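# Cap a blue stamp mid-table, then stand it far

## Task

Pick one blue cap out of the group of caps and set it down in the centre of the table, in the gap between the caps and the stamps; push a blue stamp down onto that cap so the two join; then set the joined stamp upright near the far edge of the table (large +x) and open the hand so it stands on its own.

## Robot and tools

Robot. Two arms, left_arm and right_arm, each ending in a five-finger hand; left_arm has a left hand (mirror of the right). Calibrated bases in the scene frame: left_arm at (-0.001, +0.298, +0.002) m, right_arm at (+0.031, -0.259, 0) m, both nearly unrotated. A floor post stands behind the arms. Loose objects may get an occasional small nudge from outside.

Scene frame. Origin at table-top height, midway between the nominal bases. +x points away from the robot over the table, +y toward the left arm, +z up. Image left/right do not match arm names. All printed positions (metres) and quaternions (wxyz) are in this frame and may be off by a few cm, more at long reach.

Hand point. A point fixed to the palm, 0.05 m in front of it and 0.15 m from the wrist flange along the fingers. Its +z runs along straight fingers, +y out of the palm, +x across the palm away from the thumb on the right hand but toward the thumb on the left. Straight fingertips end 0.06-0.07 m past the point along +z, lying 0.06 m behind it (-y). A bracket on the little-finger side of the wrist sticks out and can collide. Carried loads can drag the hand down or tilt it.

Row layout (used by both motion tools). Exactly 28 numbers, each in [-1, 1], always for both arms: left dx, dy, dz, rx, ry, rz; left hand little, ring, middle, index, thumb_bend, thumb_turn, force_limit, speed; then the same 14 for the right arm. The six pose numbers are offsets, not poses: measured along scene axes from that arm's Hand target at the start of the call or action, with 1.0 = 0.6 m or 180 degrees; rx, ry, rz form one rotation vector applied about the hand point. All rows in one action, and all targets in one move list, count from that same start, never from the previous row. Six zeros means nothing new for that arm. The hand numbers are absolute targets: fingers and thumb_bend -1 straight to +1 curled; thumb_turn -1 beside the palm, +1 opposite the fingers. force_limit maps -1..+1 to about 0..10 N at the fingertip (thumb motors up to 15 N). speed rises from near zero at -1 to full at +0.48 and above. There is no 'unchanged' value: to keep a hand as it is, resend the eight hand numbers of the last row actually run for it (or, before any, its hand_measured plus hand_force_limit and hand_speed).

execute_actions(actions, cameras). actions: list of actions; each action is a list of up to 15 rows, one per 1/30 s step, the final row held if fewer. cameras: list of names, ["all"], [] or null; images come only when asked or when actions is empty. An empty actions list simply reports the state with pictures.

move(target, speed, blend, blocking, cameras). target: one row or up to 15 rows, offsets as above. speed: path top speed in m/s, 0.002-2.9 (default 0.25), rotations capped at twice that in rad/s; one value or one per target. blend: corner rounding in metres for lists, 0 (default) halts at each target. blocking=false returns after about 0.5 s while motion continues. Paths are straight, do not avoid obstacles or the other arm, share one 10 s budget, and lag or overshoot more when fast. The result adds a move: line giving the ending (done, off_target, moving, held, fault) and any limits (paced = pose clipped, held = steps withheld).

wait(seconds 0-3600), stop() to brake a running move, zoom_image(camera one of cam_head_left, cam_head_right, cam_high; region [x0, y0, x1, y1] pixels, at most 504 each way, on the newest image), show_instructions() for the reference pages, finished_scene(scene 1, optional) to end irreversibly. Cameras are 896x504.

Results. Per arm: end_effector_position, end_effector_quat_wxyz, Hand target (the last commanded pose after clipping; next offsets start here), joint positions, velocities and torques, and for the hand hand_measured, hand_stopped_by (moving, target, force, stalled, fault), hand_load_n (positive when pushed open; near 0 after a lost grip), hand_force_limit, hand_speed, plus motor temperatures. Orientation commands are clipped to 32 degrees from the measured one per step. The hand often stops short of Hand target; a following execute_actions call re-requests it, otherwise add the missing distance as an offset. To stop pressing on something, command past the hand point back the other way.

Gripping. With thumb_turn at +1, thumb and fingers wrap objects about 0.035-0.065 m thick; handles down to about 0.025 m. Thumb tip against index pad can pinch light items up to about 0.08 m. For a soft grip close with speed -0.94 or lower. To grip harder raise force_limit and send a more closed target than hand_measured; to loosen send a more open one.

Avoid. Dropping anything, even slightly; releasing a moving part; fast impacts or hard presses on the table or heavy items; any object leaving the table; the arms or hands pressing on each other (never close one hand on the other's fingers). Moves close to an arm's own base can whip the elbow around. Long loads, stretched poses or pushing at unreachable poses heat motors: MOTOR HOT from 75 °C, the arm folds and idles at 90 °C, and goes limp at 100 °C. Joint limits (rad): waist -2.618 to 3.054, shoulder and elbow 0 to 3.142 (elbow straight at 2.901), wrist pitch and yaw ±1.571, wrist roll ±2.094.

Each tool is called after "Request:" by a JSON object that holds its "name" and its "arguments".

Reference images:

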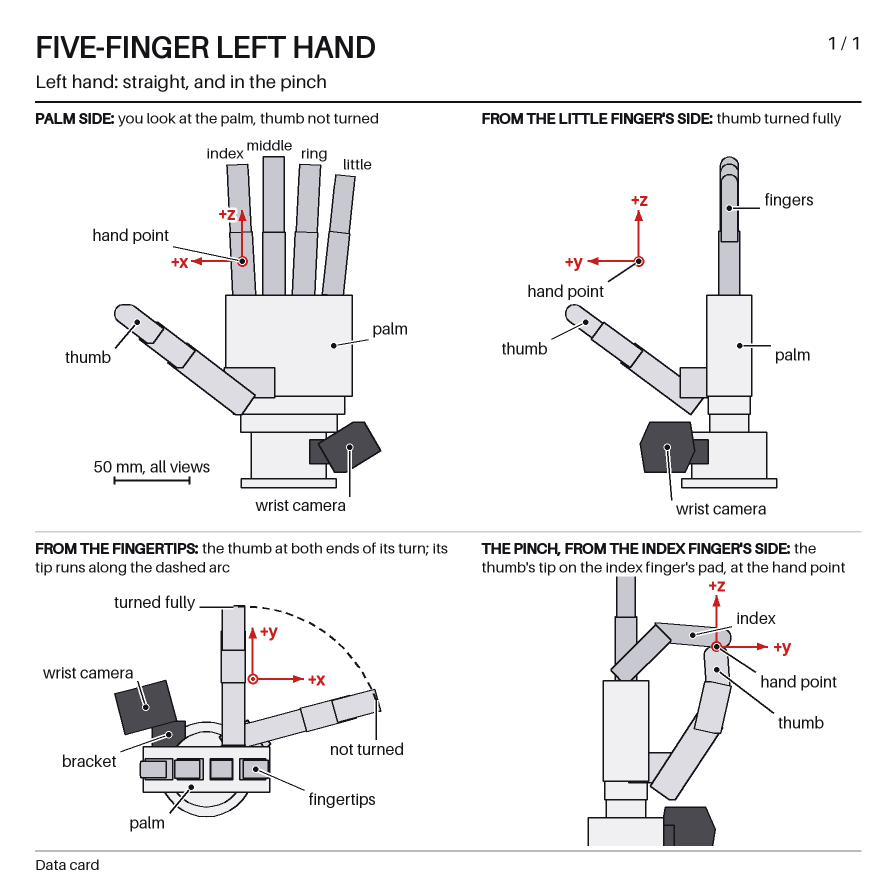

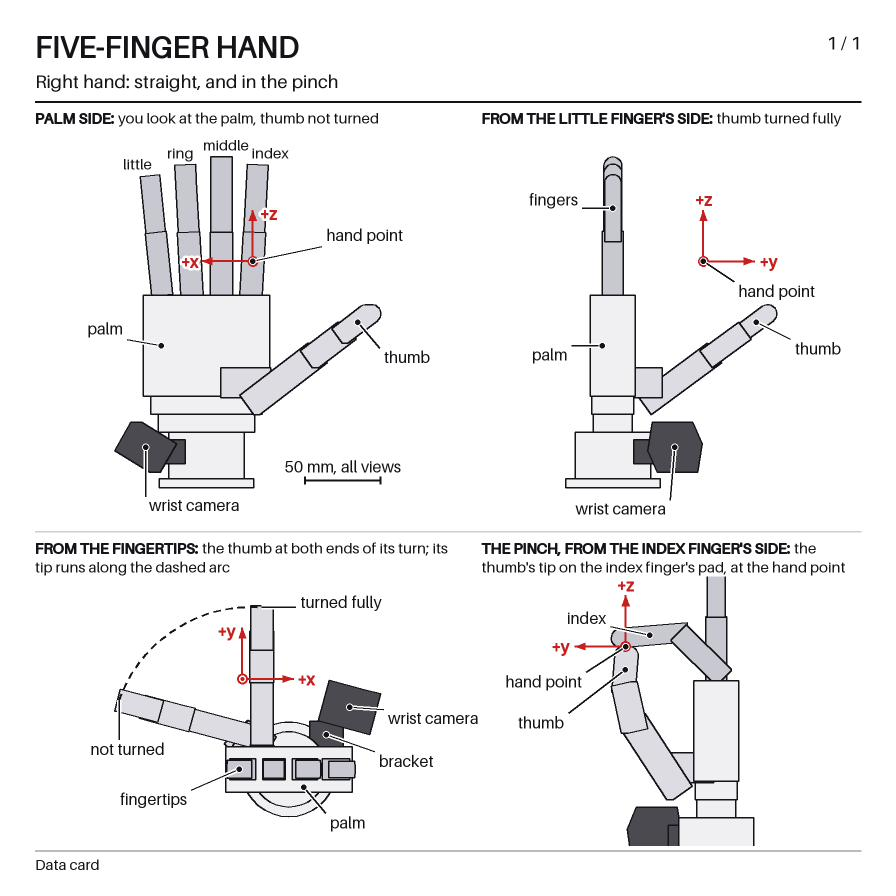

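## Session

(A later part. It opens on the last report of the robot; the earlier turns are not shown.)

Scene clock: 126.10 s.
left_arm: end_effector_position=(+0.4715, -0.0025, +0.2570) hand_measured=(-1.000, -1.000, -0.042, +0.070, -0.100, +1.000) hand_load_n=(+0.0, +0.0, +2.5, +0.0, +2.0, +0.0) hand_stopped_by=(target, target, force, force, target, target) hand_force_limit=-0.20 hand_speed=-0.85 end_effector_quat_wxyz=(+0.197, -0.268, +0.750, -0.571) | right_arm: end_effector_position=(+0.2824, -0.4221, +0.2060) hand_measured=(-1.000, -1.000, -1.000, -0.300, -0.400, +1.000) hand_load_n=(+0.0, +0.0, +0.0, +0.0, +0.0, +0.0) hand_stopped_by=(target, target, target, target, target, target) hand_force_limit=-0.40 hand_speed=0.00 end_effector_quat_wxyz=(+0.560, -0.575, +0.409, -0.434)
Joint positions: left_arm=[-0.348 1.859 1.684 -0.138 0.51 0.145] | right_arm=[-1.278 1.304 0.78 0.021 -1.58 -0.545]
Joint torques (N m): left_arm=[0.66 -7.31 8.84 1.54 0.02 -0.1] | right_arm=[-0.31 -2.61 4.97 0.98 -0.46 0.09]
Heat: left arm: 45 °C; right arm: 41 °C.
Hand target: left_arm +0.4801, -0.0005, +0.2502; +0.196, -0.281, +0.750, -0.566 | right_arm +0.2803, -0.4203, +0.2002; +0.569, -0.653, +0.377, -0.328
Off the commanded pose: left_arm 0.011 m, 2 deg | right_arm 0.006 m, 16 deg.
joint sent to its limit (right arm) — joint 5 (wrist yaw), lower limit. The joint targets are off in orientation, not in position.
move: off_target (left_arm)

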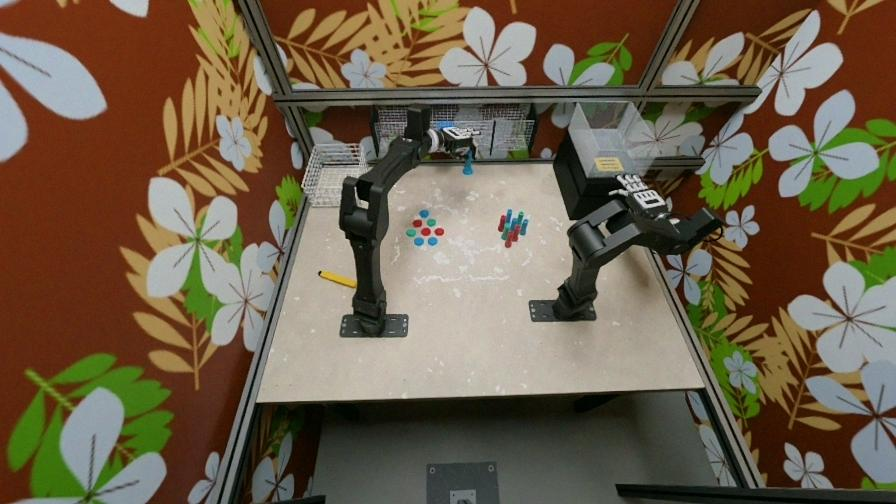

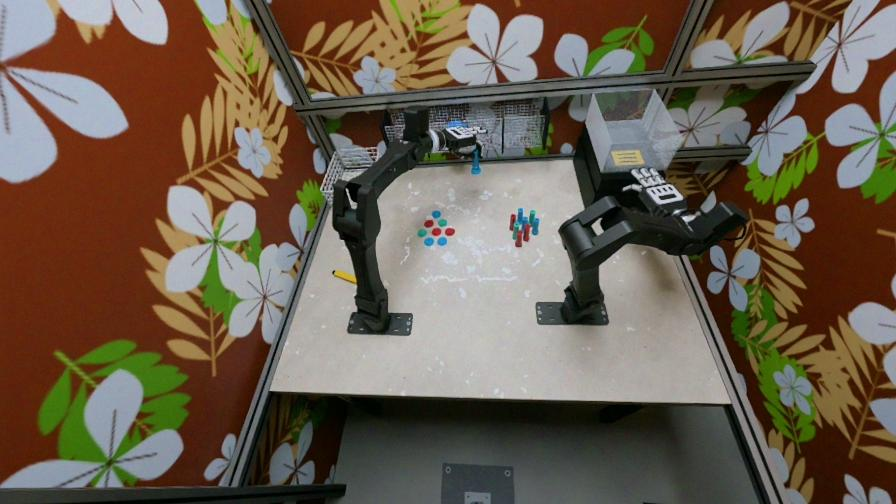

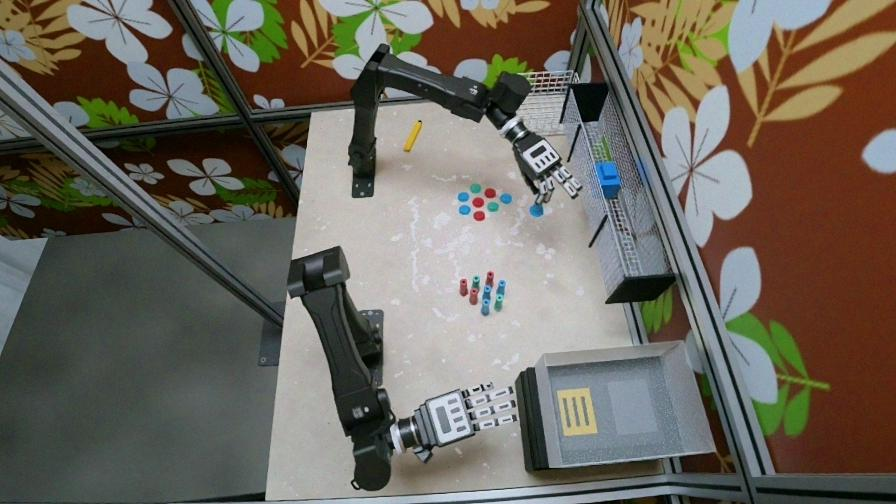

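Request:
{"name": "move", "arguments": {"target": [[0.0,0.0,0.0,0.0,0,0, 0.8, 0.8, 0.35, 0.35, -0.1, 1, -0.2, -0.3, 0,0,0, 0,0,0, -1, -1, -1, -0.3, -0.4, 1, -0.4, 0],[0.045,0.0,-0.14,0.0,0,0.0, 0.8, 0.8, 0.35, 0.35, -0.1, 1, -0.2, -0.3, 0,0,0, 0,0,0, -1, -1, -1, -0.3, -0.4, 1, -0.4, 0]], "speed": [0.08, 0.08], "cameras": ["cam_head_left","cam_head_right","cam_high"]}}

Request:
{"name": "zoom_image", "arguments": {"camera": "cam_head_left", "region": [430, 150, 500, 210]}}

Request:
{"name": "zoom_image", "arguments": {"camera": "cam_high", "region": [510, 170, 620, 260]}}

Request:
{"name": "zoom_image", "arguments": {"camera": "cam_head_right", "region": [440, 150, 510, 210]}}

Scene clock: 130.07 s.
left_arm: end_effector_position=(+0.5039, -0.0027, +0.1810) hand_measured=(+0.800, +0.800, -0.042, +0.070, -0.100, +1.000) hand_load_n=(+0.0, +0.0, +2.5, +0.0, +2.0, +0.0) hand_stopped_by=(target, target, force, force, target, target) hand_force_limit=-0.20 hand_speed=-0.30 end_effector_quat_wxyz=(+0.202, -0.276, +0.747, -0.569) | right_arm: end_effector_position=(+0.2824, -0.4221, +0.2060) hand_measured=(-1.000, -1.000, -1.000, -0.300, -0.400, +1.000) hand_load_n=(+0.0, +0.0, +0.0, +0.0, +0.0, +0.0) hand_stopped_by=(target, target, target, target, target, target) hand_force_limit=-0.40 hand_speed=0.00 end_effector_quat_wxyz=(+0.560, -0.575, +0.409, -0.434)
Joint positions: left_arm=[-0.328 1.989 1.559 0.116 0.509 0.145] | right_arm=[-1.278 1.304 0.78 0.021 -1.58 -0.545]
Joint torques (N m): left_arm=[0.81 -8.36 6.35 1.8 0.25 -0.03] | right_arm=[-0.29 -2.61 4.97 0.98 -0.46 0.09]
Heat: left arm: 45 °C; right arm: 41 °C.
Hand target: left_arm +0.5070, -0.0005, +0.1663; +0.196, -0.281, +0.750, -0.566 | right_arm +0.2803, -0.4203, +0.2002; +0.569, -0.653, +0.377, -0.328
Off the commanded pose: left_arm 0.015 m, 1 deg | right_arm 0.006 m, 16 deg.
joint sent to its limit (right arm) — joint 5 (wrist yaw), lower limit. The joint targets are off in orientation, not in position.
move: off_target (left_arm)

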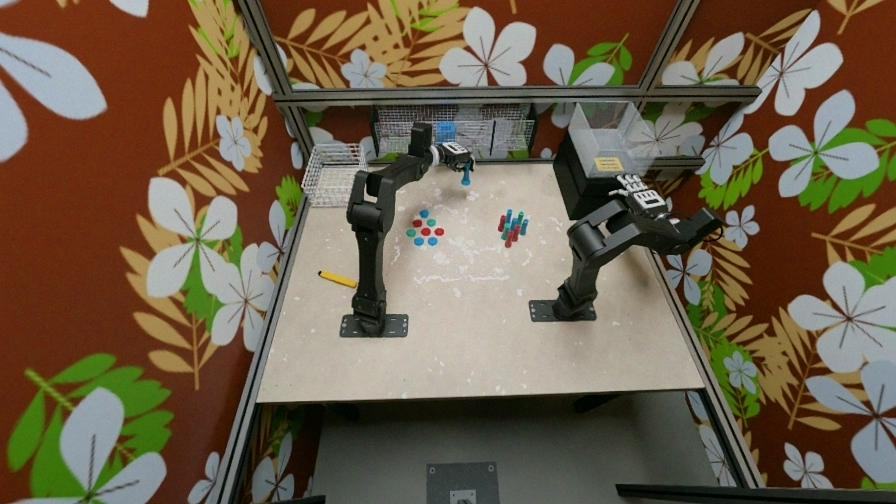

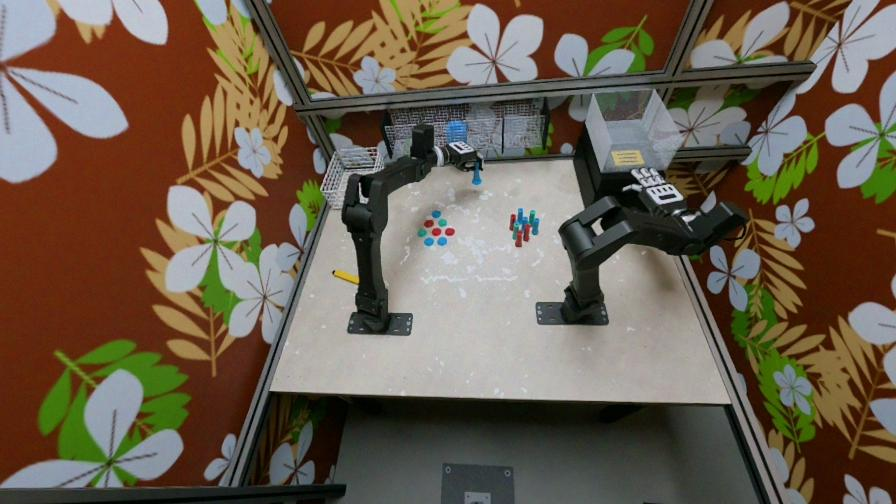

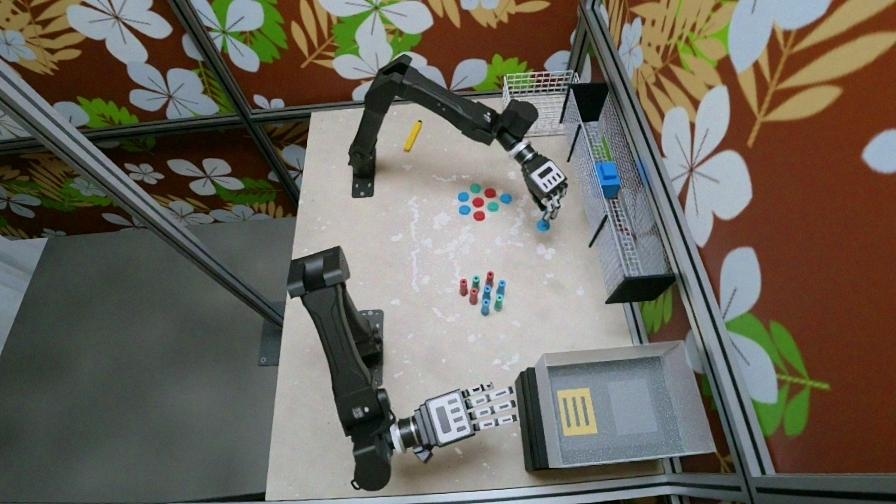

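Scaled by 7.200 from the camera's image (finer frame: 1280x720).

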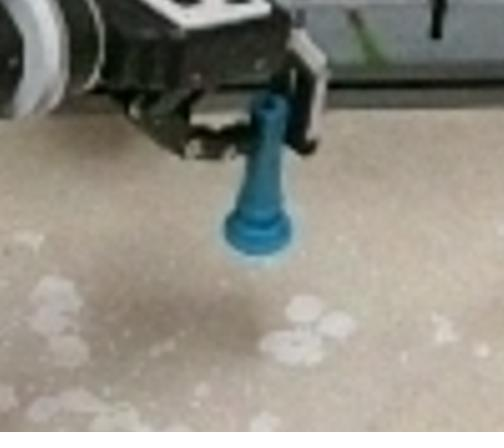

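Scaled by 4.582 from the camera's image (finer frame: 1280x720).

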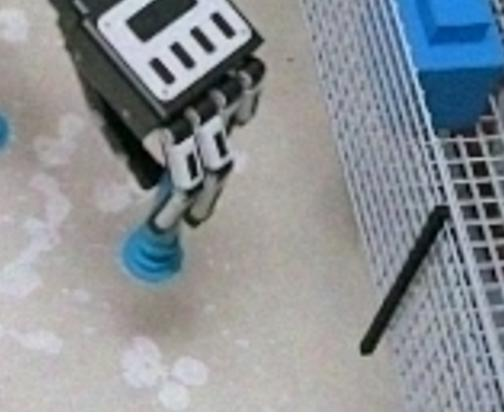

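Scaled by 7.200 from the camera's image (finer frame: 1280x720).

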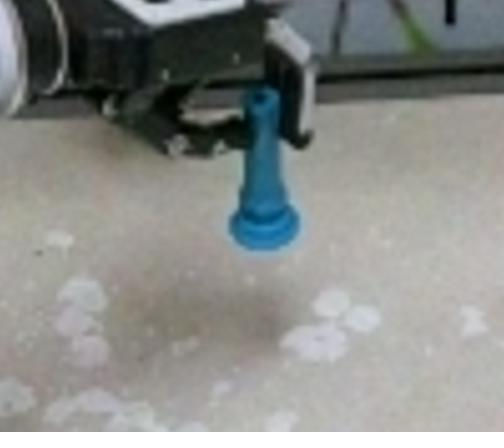

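Request:
{"name": "execute_actions", "arguments": {"actions": []}}

Request:
{"name": "zoom_image", "arguments": {"camera": "cam_head_left", "region": [430, 140, 510, 220]}}

Request:
{"name": "zoom_image", "arguments": {"camera": "cam_high", "region": [500, 180, 600, 280]}}

Scene clock: 130.50 s.
left_arm: end_effector_position=(+0.5039, -0.0028, +0.1811) hand_measured=(+0.800, +0.800, -0.042, +0.070, -0.100, +1.000) hand_load_n=(+0.0, +0.0, +2.5, +0.5, +2.0, -0.5) hand_stopped_by=(target, target, force, force, target, target) hand_force_limit=-0.20 hand_speed=-0.30 end_effector_quat_wxyz=(+0.202, -0.276, +0.747, -0.569) | right_arm: end_effector_position=(+0.2824, -0.4221, +0.2060) hand_measured=(-1.000, -1.000, -1.000, -0.300, -0.400, +1.000) hand_load_n=(+0.0, +0.0, +0.0, +0.0, +0.0, +0.0) hand_stopped_by=(target, target, target, target, target, target) hand_force_limit=-0.40 hand_speed=0.00 end_effector_quat_wxyz=(+0.560, -0.575, +0.409, -0.434)
Joint positions: left_arm=[-0.328 1.989 1.559 0.116 0.509 0.145] | right_arm=[-1.278 1.304 0.78 0.021 -1.58 -0.545]
Joint velocities: within noise
Joint torques (N m): left_arm=[0.83 -8.35 6.35 1.77 0.25 -0.03] | right_arm=[-0.29 -2.62 4.97 0.98 -0.46 0.09]
Motor temperatures (°C): left_arm=[32 33 39 45 30 28] | right_arm=[34 30 32 41 31 31]
Heat: left arm: 45 °C; right arm: 41 °C.
Hand target: left_arm +0.5070, -0.0005, +0.1663; +0.196, -0.281, +0.750, -0.566 | right_arm +0.2803, -0.4203, +0.2002; +0.569, -0.653, +0.377, -0.328
Off the commanded pose: left_arm 0.015 m, 1 deg | right_arm 0.006 m, 16 deg.

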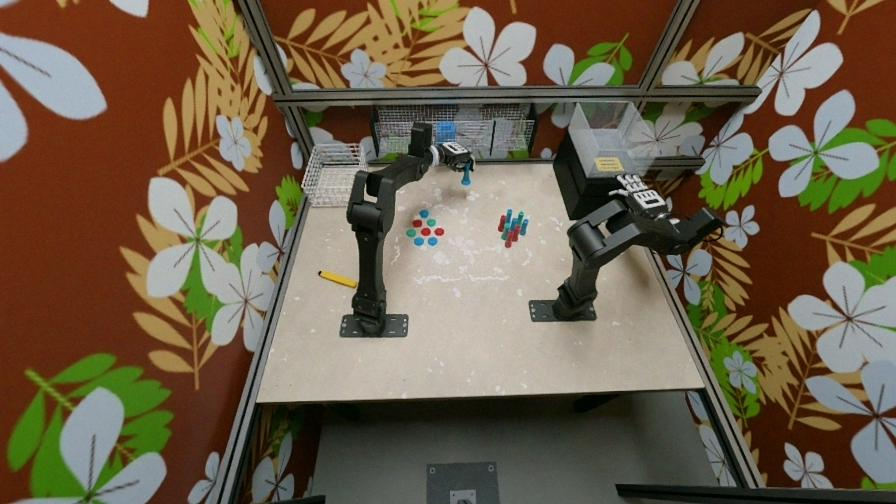

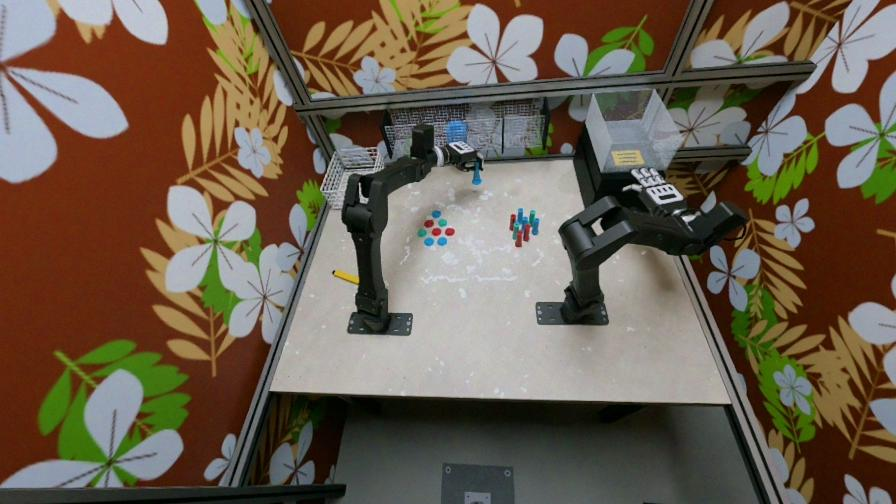

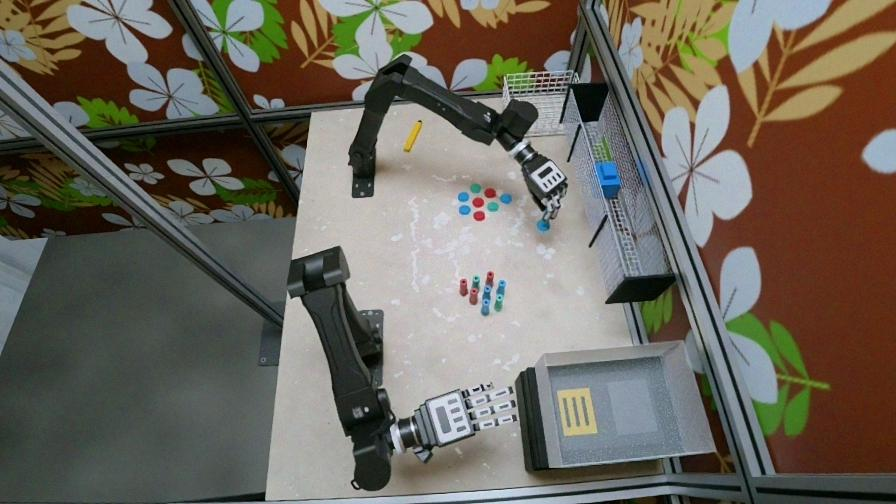

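Scaled by 6.300 from the camera's image (finer frame: 1280x720).

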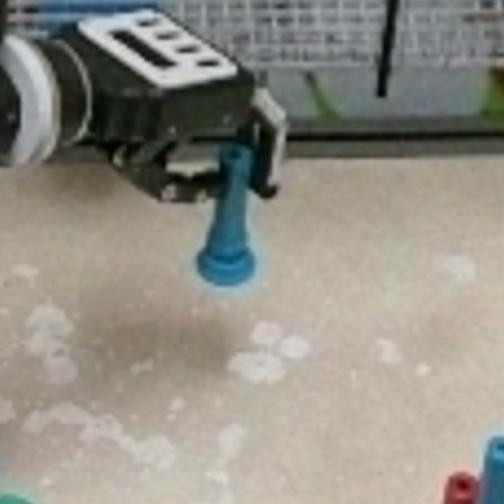

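Scaled by 5.040 from the camera's image (finer frame: 1280x720).

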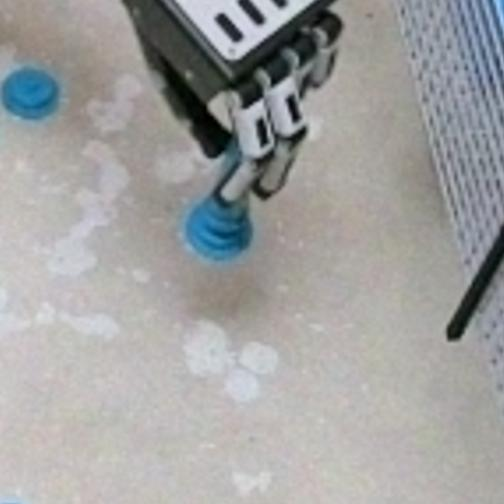

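Request:
{"name": "move", "arguments": {"target": [[0.033, 0, -0.033, 0, 0, 0, 0.8, 0.8, 0.35, 0.35, -0.1, 1, -0.2, -0.3, 0, 0, 0, 0, 0, 0, -1, -1, -1, -0.3, -0.4, 1, -0.4, 0]], "speed": 0.06, "cameras": ["cam_head_left", "cam_high"]}}

Request:
{"name": "zoom_image", "arguments": {"camera": "cam_head_left", "region": [430, 140, 510, 220]}}

Request:
{"name": "zoom_image", "arguments": {"camera": "cam_high", "region": [510, 190, 600, 280]}}

Scene clock: 132.00 s.
left_arm: end_effector_position=(+0.5199, -0.0008, +0.1504) hand_measured=(+0.800, +0.800, -0.042, +0.070, -0.100, +1.000) hand_load_n=(+0.0, +0.0, +2.5, +0.0, +2.0, +0.0) hand_stopped_by=(target, target, force, force, target, target) hand_force_limit=-0.20 hand_speed=-0.30 end_effector_quat_wxyz=(+0.195, -0.285, +0.751, -0.563) | right_arm: end_effector_position=(+0.2824, -0.4221, +0.2060) hand_measured=(-1.000, -1.000, -1.000, -0.300, -0.400, +1.000) hand_load_n=(+0.0, +0.0, +0.0, +0.0, +0.0, +0.0) hand_stopped_by=(target, target, target, target, target, target) hand_force_limit=-0.40 hand_speed=0.00 end_effector_quat_wxyz=(+0.560, -0.575, +0.409, -0.434)
Joint positions: left_arm=[-0.313 2.077 1.586 0.15 0.518 0.145] | right_arm=[-1.278 1.304 0.78 0.021 -1.58 -0.545]
Joint torques (N m): left_arm=[0.72 -8.8 8.58 1.81 0.3 0.03] | right_arm=[-0.28 -2.63 4.97 0.98 -0.46 0.09]
Heat: left arm: 46 °C; right arm: 41 °C.
Hand target: left_arm +0.5268, -0.0005, +0.1463; +0.196, -0.281, +0.750, -0.566 | right_arm +0.2803, -0.4203, +0.2002; +0.569, -0.653, +0.377, -0.328
Off the commanded pose: left_arm 0.008 m, 1 deg | right_arm 0.006 m, 16 deg.
joint sent to its limit (right arm) — joint 5 (wrist yaw), lower limit. The joint targets are off in orientation, not in position.
move: done

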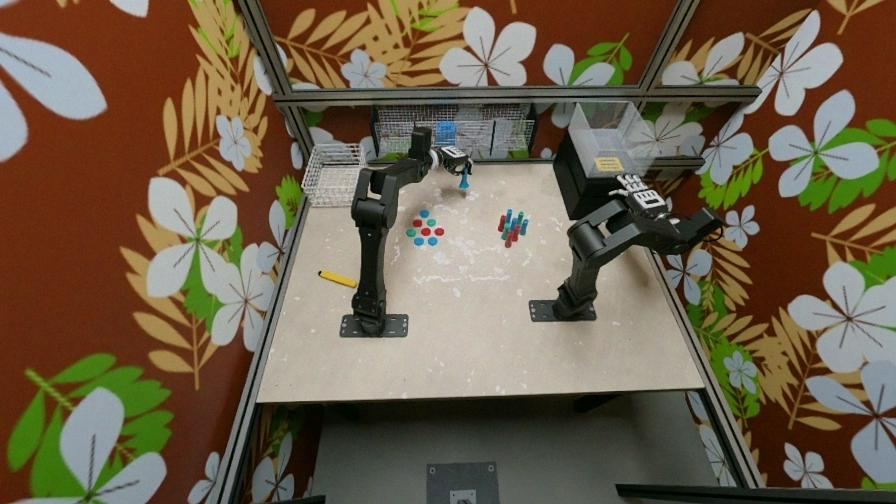

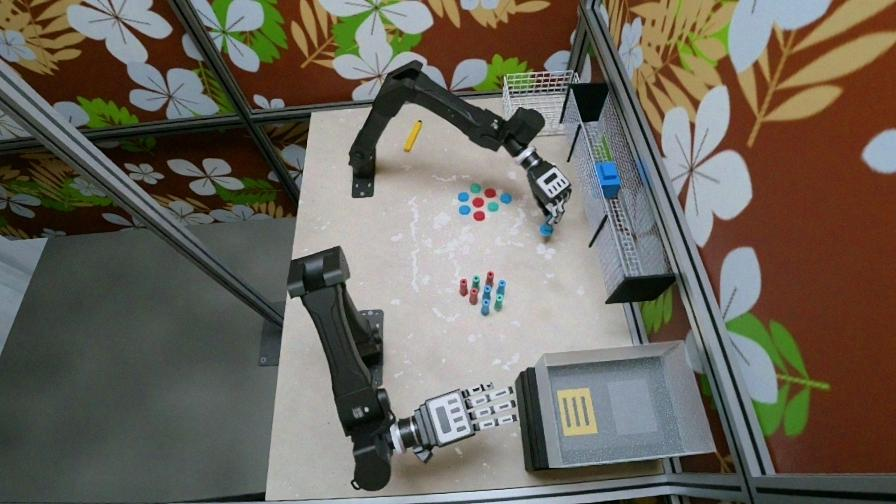

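Scaled by 6.300 from the camera's image (finer frame: 1280x720).

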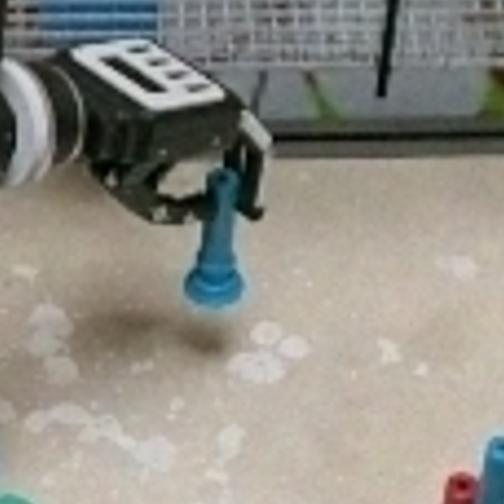

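Scaled by 5.600 from the camera's image (finer frame: 1280x720).

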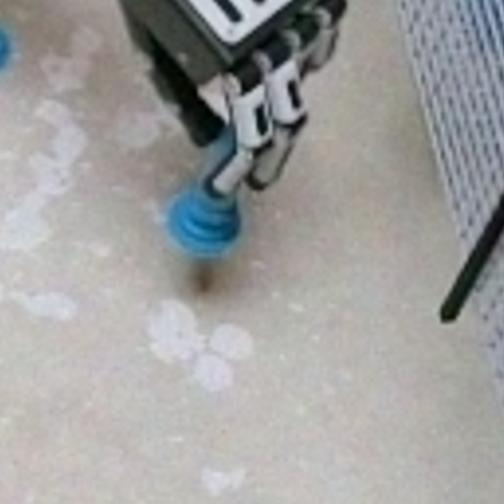

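Request:
{"name": "move", "arguments": {"target": [[0, 0, -0.067, 0, 0, 0, 0.8, 0.8, 0.35, 0.35, -0.1, 1, -0.2, -0.3, 0, 0, 0, 0, 0, 0, -1, -1, -1, -0.3, -0.4, 1, -0.4, 0]], "speed": 0.06, "cameras": ["cam_head_left", "cam_head_right", "cam_high"]}}

Request:
{"name": "zoom_image", "arguments": {"camera": "cam_head_left", "region": [430, 140, 510, 220]}}

Request:
{"name": "zoom_image", "arguments": {"camera": "cam_high", "region": [510, 190, 600, 280]}}

Scene clock: 133.60 s.
left_arm: end_effector_position=(+0.5261, -0.0031, +0.1233) hand_measured=(+0.800, +0.800, -0.042, +0.070, -0.100, +1.000) hand_load_n=(+0.0, +0.0, +2.5, +0.5, +2.0, +0.0) hand_stopped_by=(target, target, force, force, target, target) hand_force_limit=-0.20 hand_speed=-0.30 end_effector_quat_wxyz=(+0.203, -0.278, +0.746, -0.570) | right_arm: end_effector_position=(+0.2824, -0.4221, +0.2060) hand_measured=(-1.000, -1.000, -1.000, -0.300, -0.400, +1.000) hand_load_n=(+0.0, +0.0, +0.0, +0.0, +0.0, +0.0) hand_stopped_by=(target, target, target, target, target, target) hand_force_limit=-0.40 hand_speed=0.00 end_effector_quat_wxyz=(+0.560, -0.575, +0.409, -0.434)
Joint positions: left_arm=[-0.313 2.127 1.526 0.287 0.52 0.145] | right_arm=[-1.278 1.304 0.78 0.021 -1.58 -0.545]
Joint torques (N m): left_arm=[0.7 -8.94 6.02 1.78 0.27 0.03] | right_arm=[-0.29 -2.62 4.98 0.98 -0.46 0.09]
Heat: left arm: 46 °C; right arm: 41 °C.
Hand target: left_arm +0.5268, -0.0005, +0.1061; +0.196, -0.281, +0.750, -0.566 | right_arm +0.2803, -0.4203, +0.2002; +0.569, -0.653, +0.377, -0.328
Off the commanded pose: left_arm 0.017 m, 1 deg | right_arm 0.006 m, 16 deg.
joint sent to its limit (right arm) — joint 5 (wrist yaw), lower limit. The joint targets are off in orientation, not in position.
move: off_target (left_arm)

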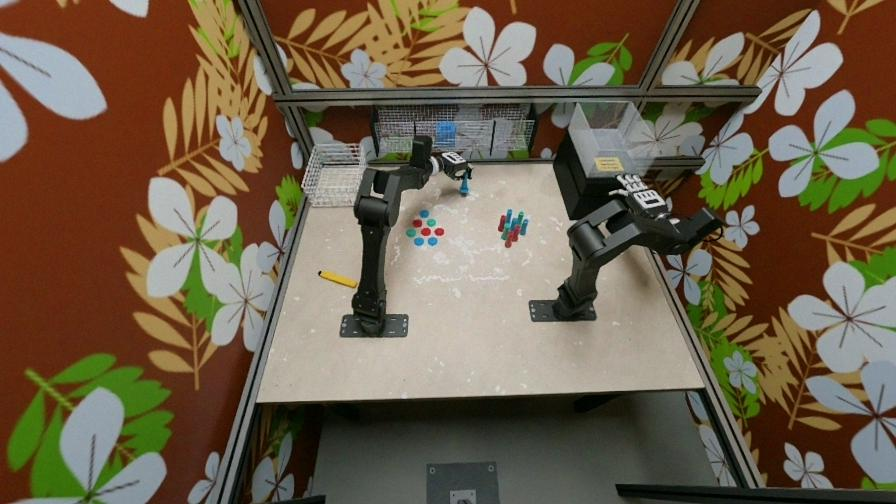

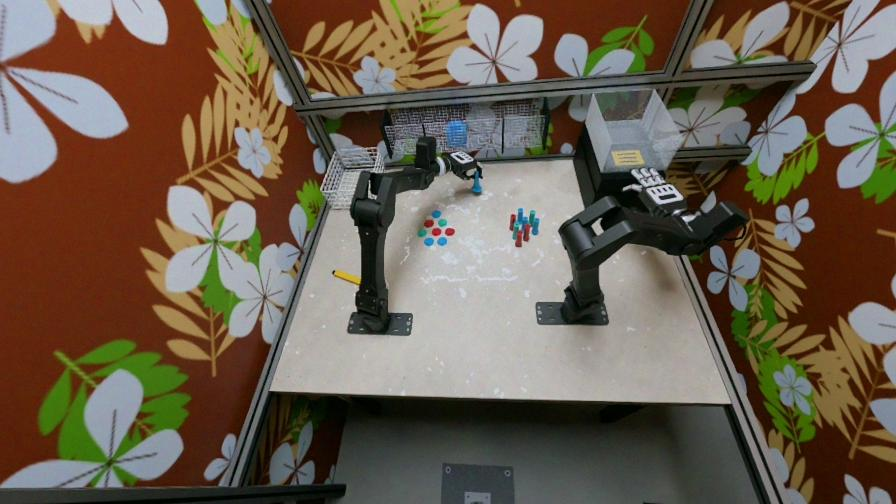

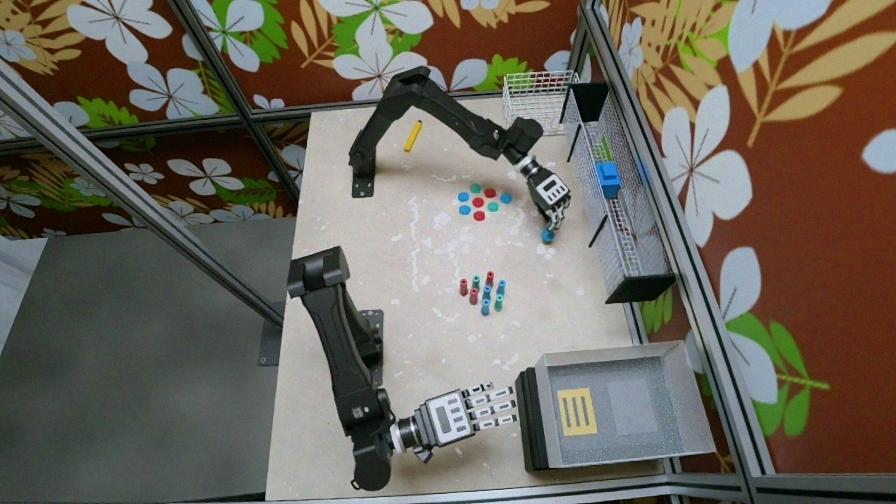

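Scaled by 6.300 from the camera's image (finer frame: 1280x720).

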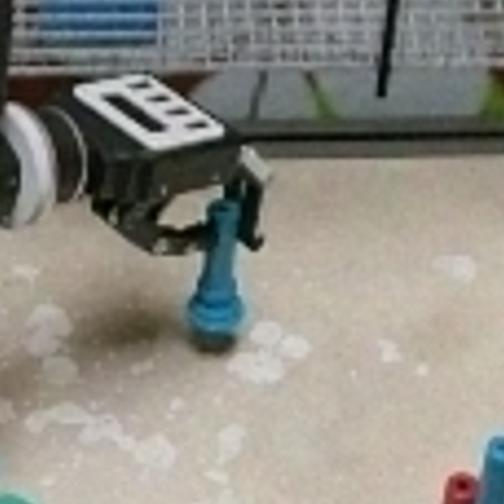

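Scaled by 5.600 from the camera's image (finer frame: 1280x720).

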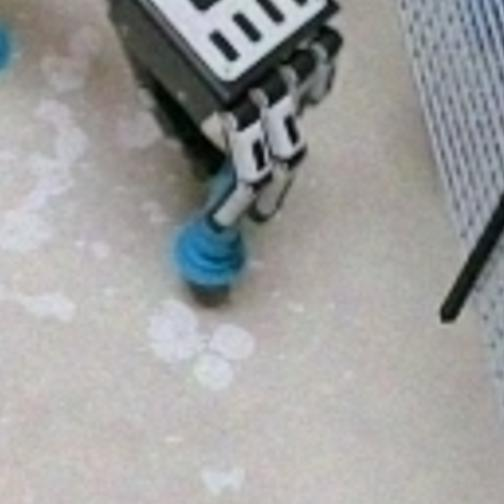

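Request:
{"name": "move", "arguments": {"target": [[0, 0, -0.0167, 0, 0, 0, 0.8, 0.8, 0.35, 0.35, -0.1, 1, -0.2, -0.3, 0, 0, 0, 0, 0, 0, -1, -1, -1, -0.3, -0.4, 1, -0.4, 0]], "speed": 0.05, "cameras": ["cam_head_left", "cam_head_right", "cam_high"]}}

Request:
{"name": "zoom_image", "arguments": {"camera": "cam_head_left", "region": [445, 165, 485, 205]}}

Request:
{"name": "zoom_image", "arguments": {"camera": "cam_high", "region": [525, 215, 565, 255]}}

Scene clock: 134.70 s.
left_arm: end_effector_position=(+0.5262, -0.0032, +0.1137) hand_measured=(+0.800, +0.800, -0.042, +0.070, -0.100, +1.000) hand_load_n=(+0.0, +0.0, +2.5, +0.0, +2.0, +0.0) hand_stopped_by=(target, target, force, force, target, target) hand_force_limit=-0.20 hand_speed=-0.30 end_effector_quat_wxyz=(+0.203, -0.278, +0.746, -0.570) | right_arm: end_effector_position=(+0.2824, -0.4221, +0.2060) hand_measured=(-1.000, -1.000, -1.000, -0.300, -0.400, +1.000) hand_load_n=(+0.0, +0.0, +0.0, +0.0, +0.0, +0.0) hand_stopped_by=(target, target, target, target, target, target) hand_force_limit=-0.40 hand_speed=0.00 end_effector_quat_wxyz=(+0.560, -0.575, +0.409, -0.434)
Joint positions: left_arm=[-0.313 2.141 1.508 0.32 0.52 0.145] | right_arm=[-1.278 1.304 0.78 0.021 -1.58 -0.545]
Joint torques (N m): left_arm=[0.7 -8.92 6 1.78 0.28 0.03] | right_arm=[-0.29 -2.61 4.97 0.98 -0.46 0.09]
Heat: left arm: 46 °C; right arm: 41 °C.
Hand target: left_arm +0.5267, -0.0005, +0.0960; +0.196, -0.281, +0.750, -0.566 | right_arm +0.2803, -0.4203, +0.2002; +0.569, -0.653, +0.377, -0.328
Off the commanded pose: left_arm 0.018 m, 1 deg | right_arm 0.006 m, 16 deg.
joint sent to its limit (right arm) — joint 5 (wrist yaw), lower limit. The joint targets are off in orientation, not in position.
move: off_target (left_arm)

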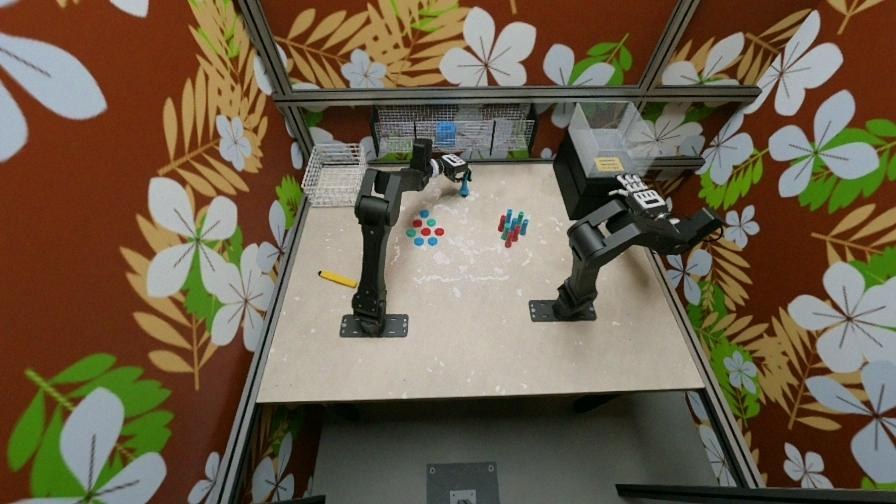

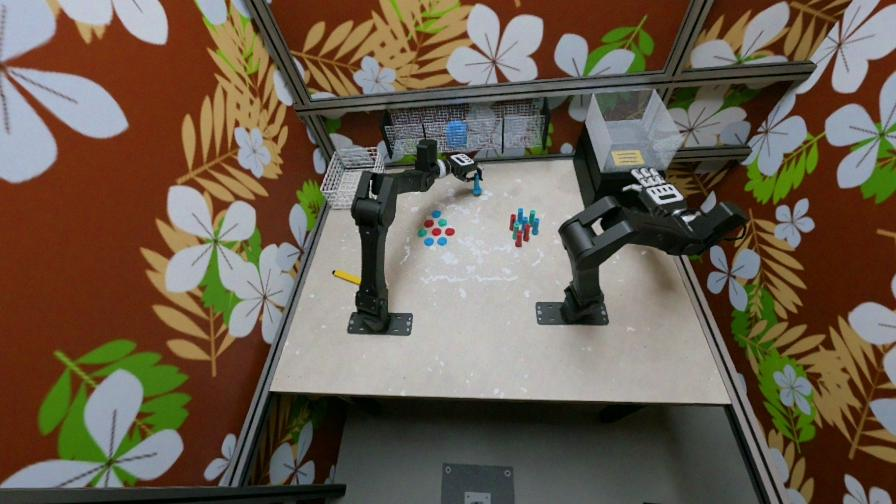

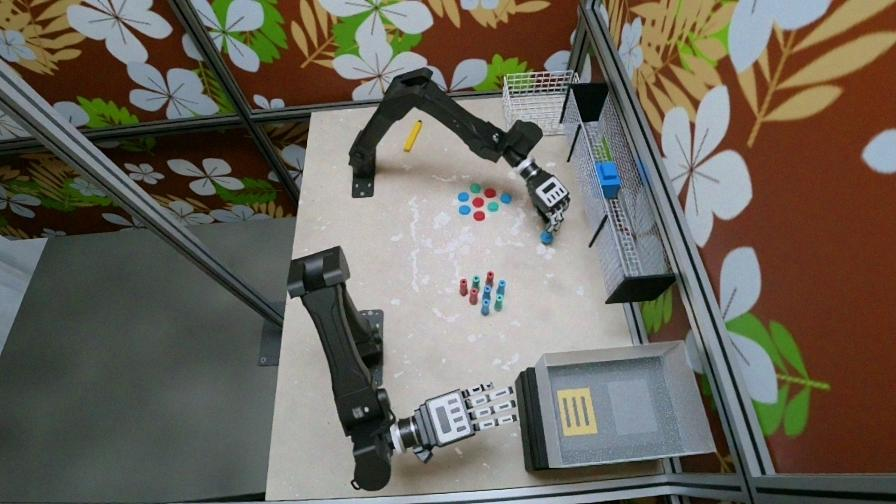

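Scaled by 12.600 from the camera's image (finer frame: 1280x720).

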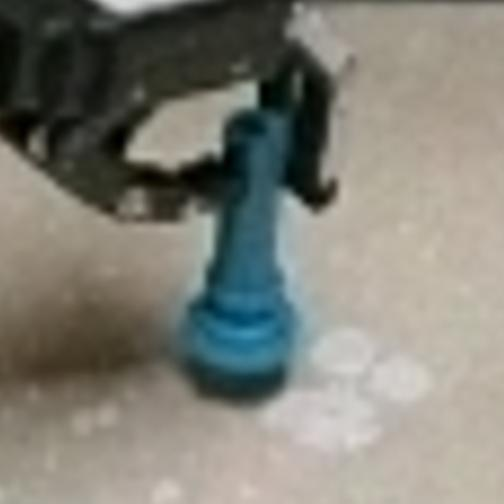

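Scaled by 12.600 from the camera's image (finer frame: 1280x720).

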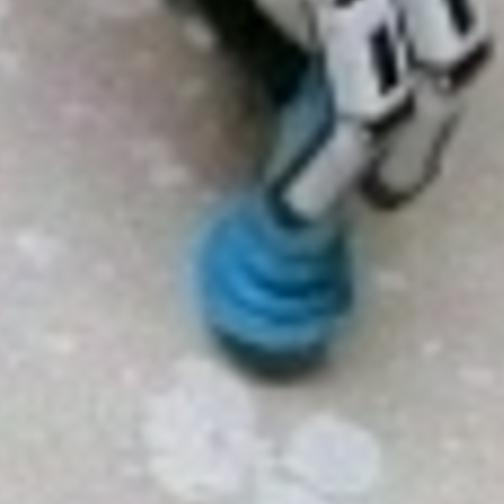

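Request:
{"name": "move", "arguments": {"target": [[0, 0, -0.0167, 0, 0, 0, 0.8, 0.8, 0.35, 0.35, -0.1, 1, -0.2, -0.3, 0, 0, 0, 0, 0, 0, -1, -1, -1, -0.3, -0.4, 1, -0.4, 0]], "speed": 0.04, "cameras": ["cam_head_left", "cam_head_right", "cam_high"]}}

Request:
{"name": "zoom_image", "arguments": {"camera": "cam_head_left", "region": [445, 165, 485, 205]}}

Request:
{"name": "zoom_image", "arguments": {"camera": "cam_high", "region": [525, 215, 565, 255]}}

Scene clock: 135.73 s.
left_arm: end_effector_position=(+0.5266, -0.0033, +0.1036) hand_measured=(+0.800, +0.800, -0.042, +0.070, -0.100, +1.000) hand_load_n=(+0.0, +0.0, +2.5, +0.0, +2.0, +0.0) hand_stopped_by=(target, target, force, force, target, target) hand_force_limit=-0.20 hand_speed=-0.30 end_effector_quat_wxyz=(+0.203, -0.278, +0.746, -0.570) | right_arm: end_effector_position=(+0.2824, -0.4221, +0.2060) hand_measured=(-1.000, -1.000, -1.000, -0.300, -0.400, +1.000) hand_load_n=(+0.0, +0.0, +0.0, +0.0, +0.0, +0.0) hand_stopped_by=(target, target, target, target, target, target) hand_force_limit=-0.40 hand_speed=0.00 end_effector_quat_wxyz=(+0.560, -0.575, +0.409, -0.434)
Joint positions: left_arm=[-0.313 2.158 1.492 0.353 0.52 0.145] | right_arm=[-1.278 1.304 0.78 0.021 -1.58 -0.545]
Joint torques (N m): left_arm=[0.69 -8.98 5.94 1.73 0.27 0.03] | right_arm=[-0.31 -2.62 4.98 0.99 -0.46 0.09]
Heat: left arm: 46 °C; right arm: 41 °C.
Hand target: left_arm +0.5268, -0.0005, +0.0860; +0.196, -0.281, +0.750, -0.566 | right_arm +0.2803, -0.4203, +0.2002; +0.569, -0.653, +0.377, -0.328
Off the commanded pose: left_arm 0.018 m, 1 deg | right_arm 0.006 m, 16 deg.
joint sent to its limit (right arm) — joint 5 (wrist yaw), lower limit. The joint targets are off in orientation, not in position.
move: off_target (left_arm)

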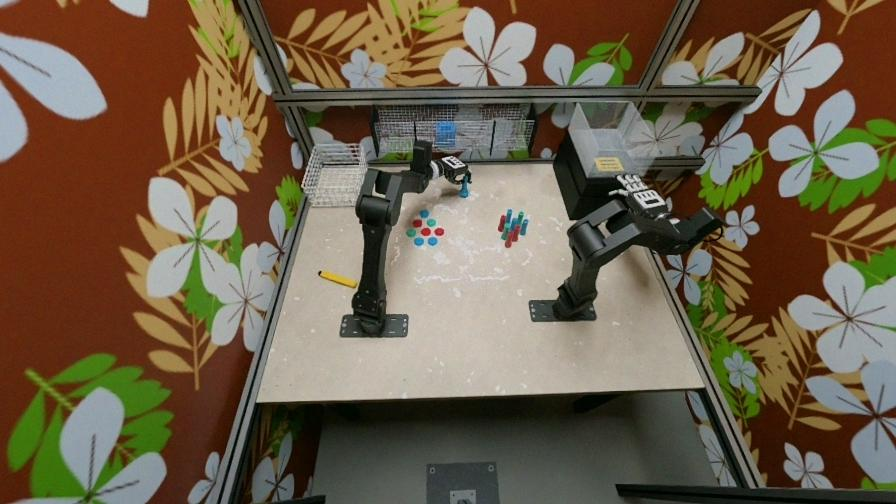

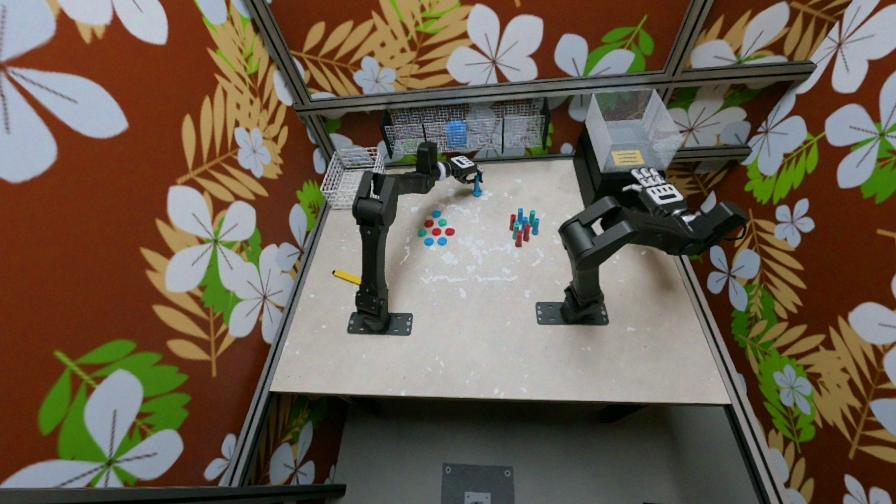

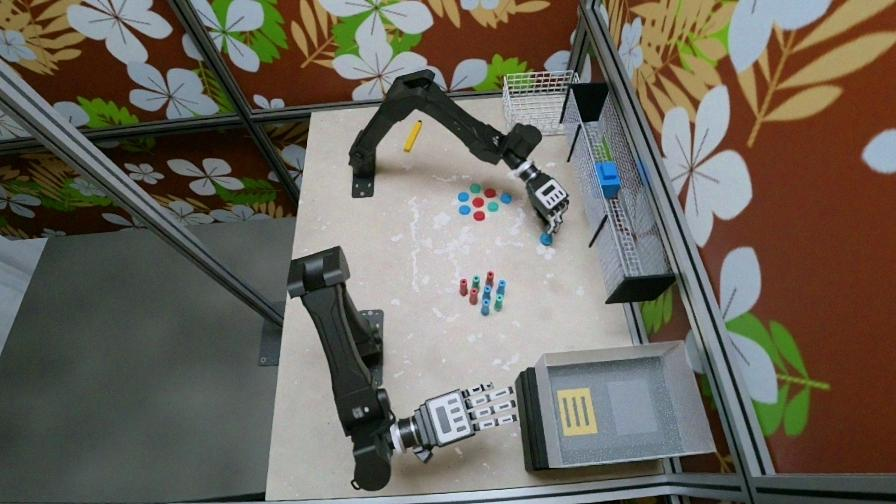

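Scaled by 12.600 from the camera's image (finer frame: 1280x720).

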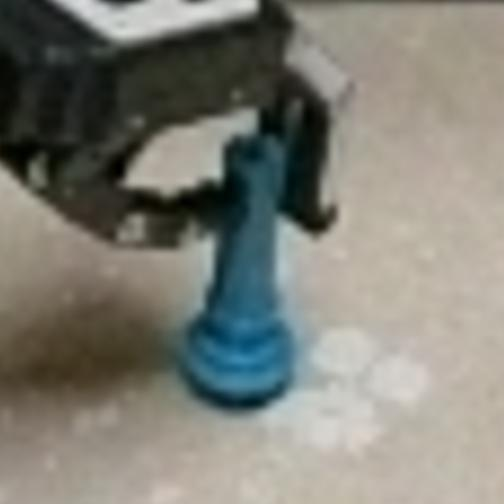

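Scaled by 12.600 from the camera's image (finer frame: 1280x720).

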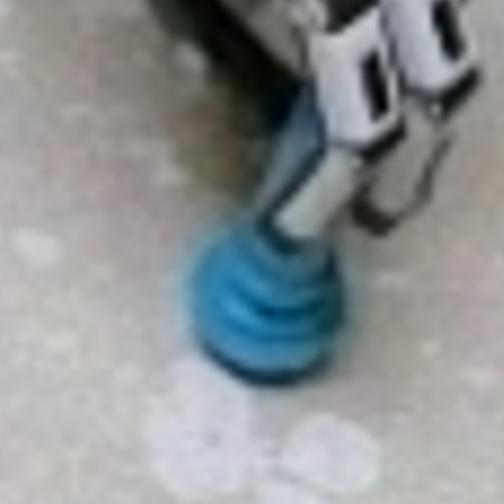

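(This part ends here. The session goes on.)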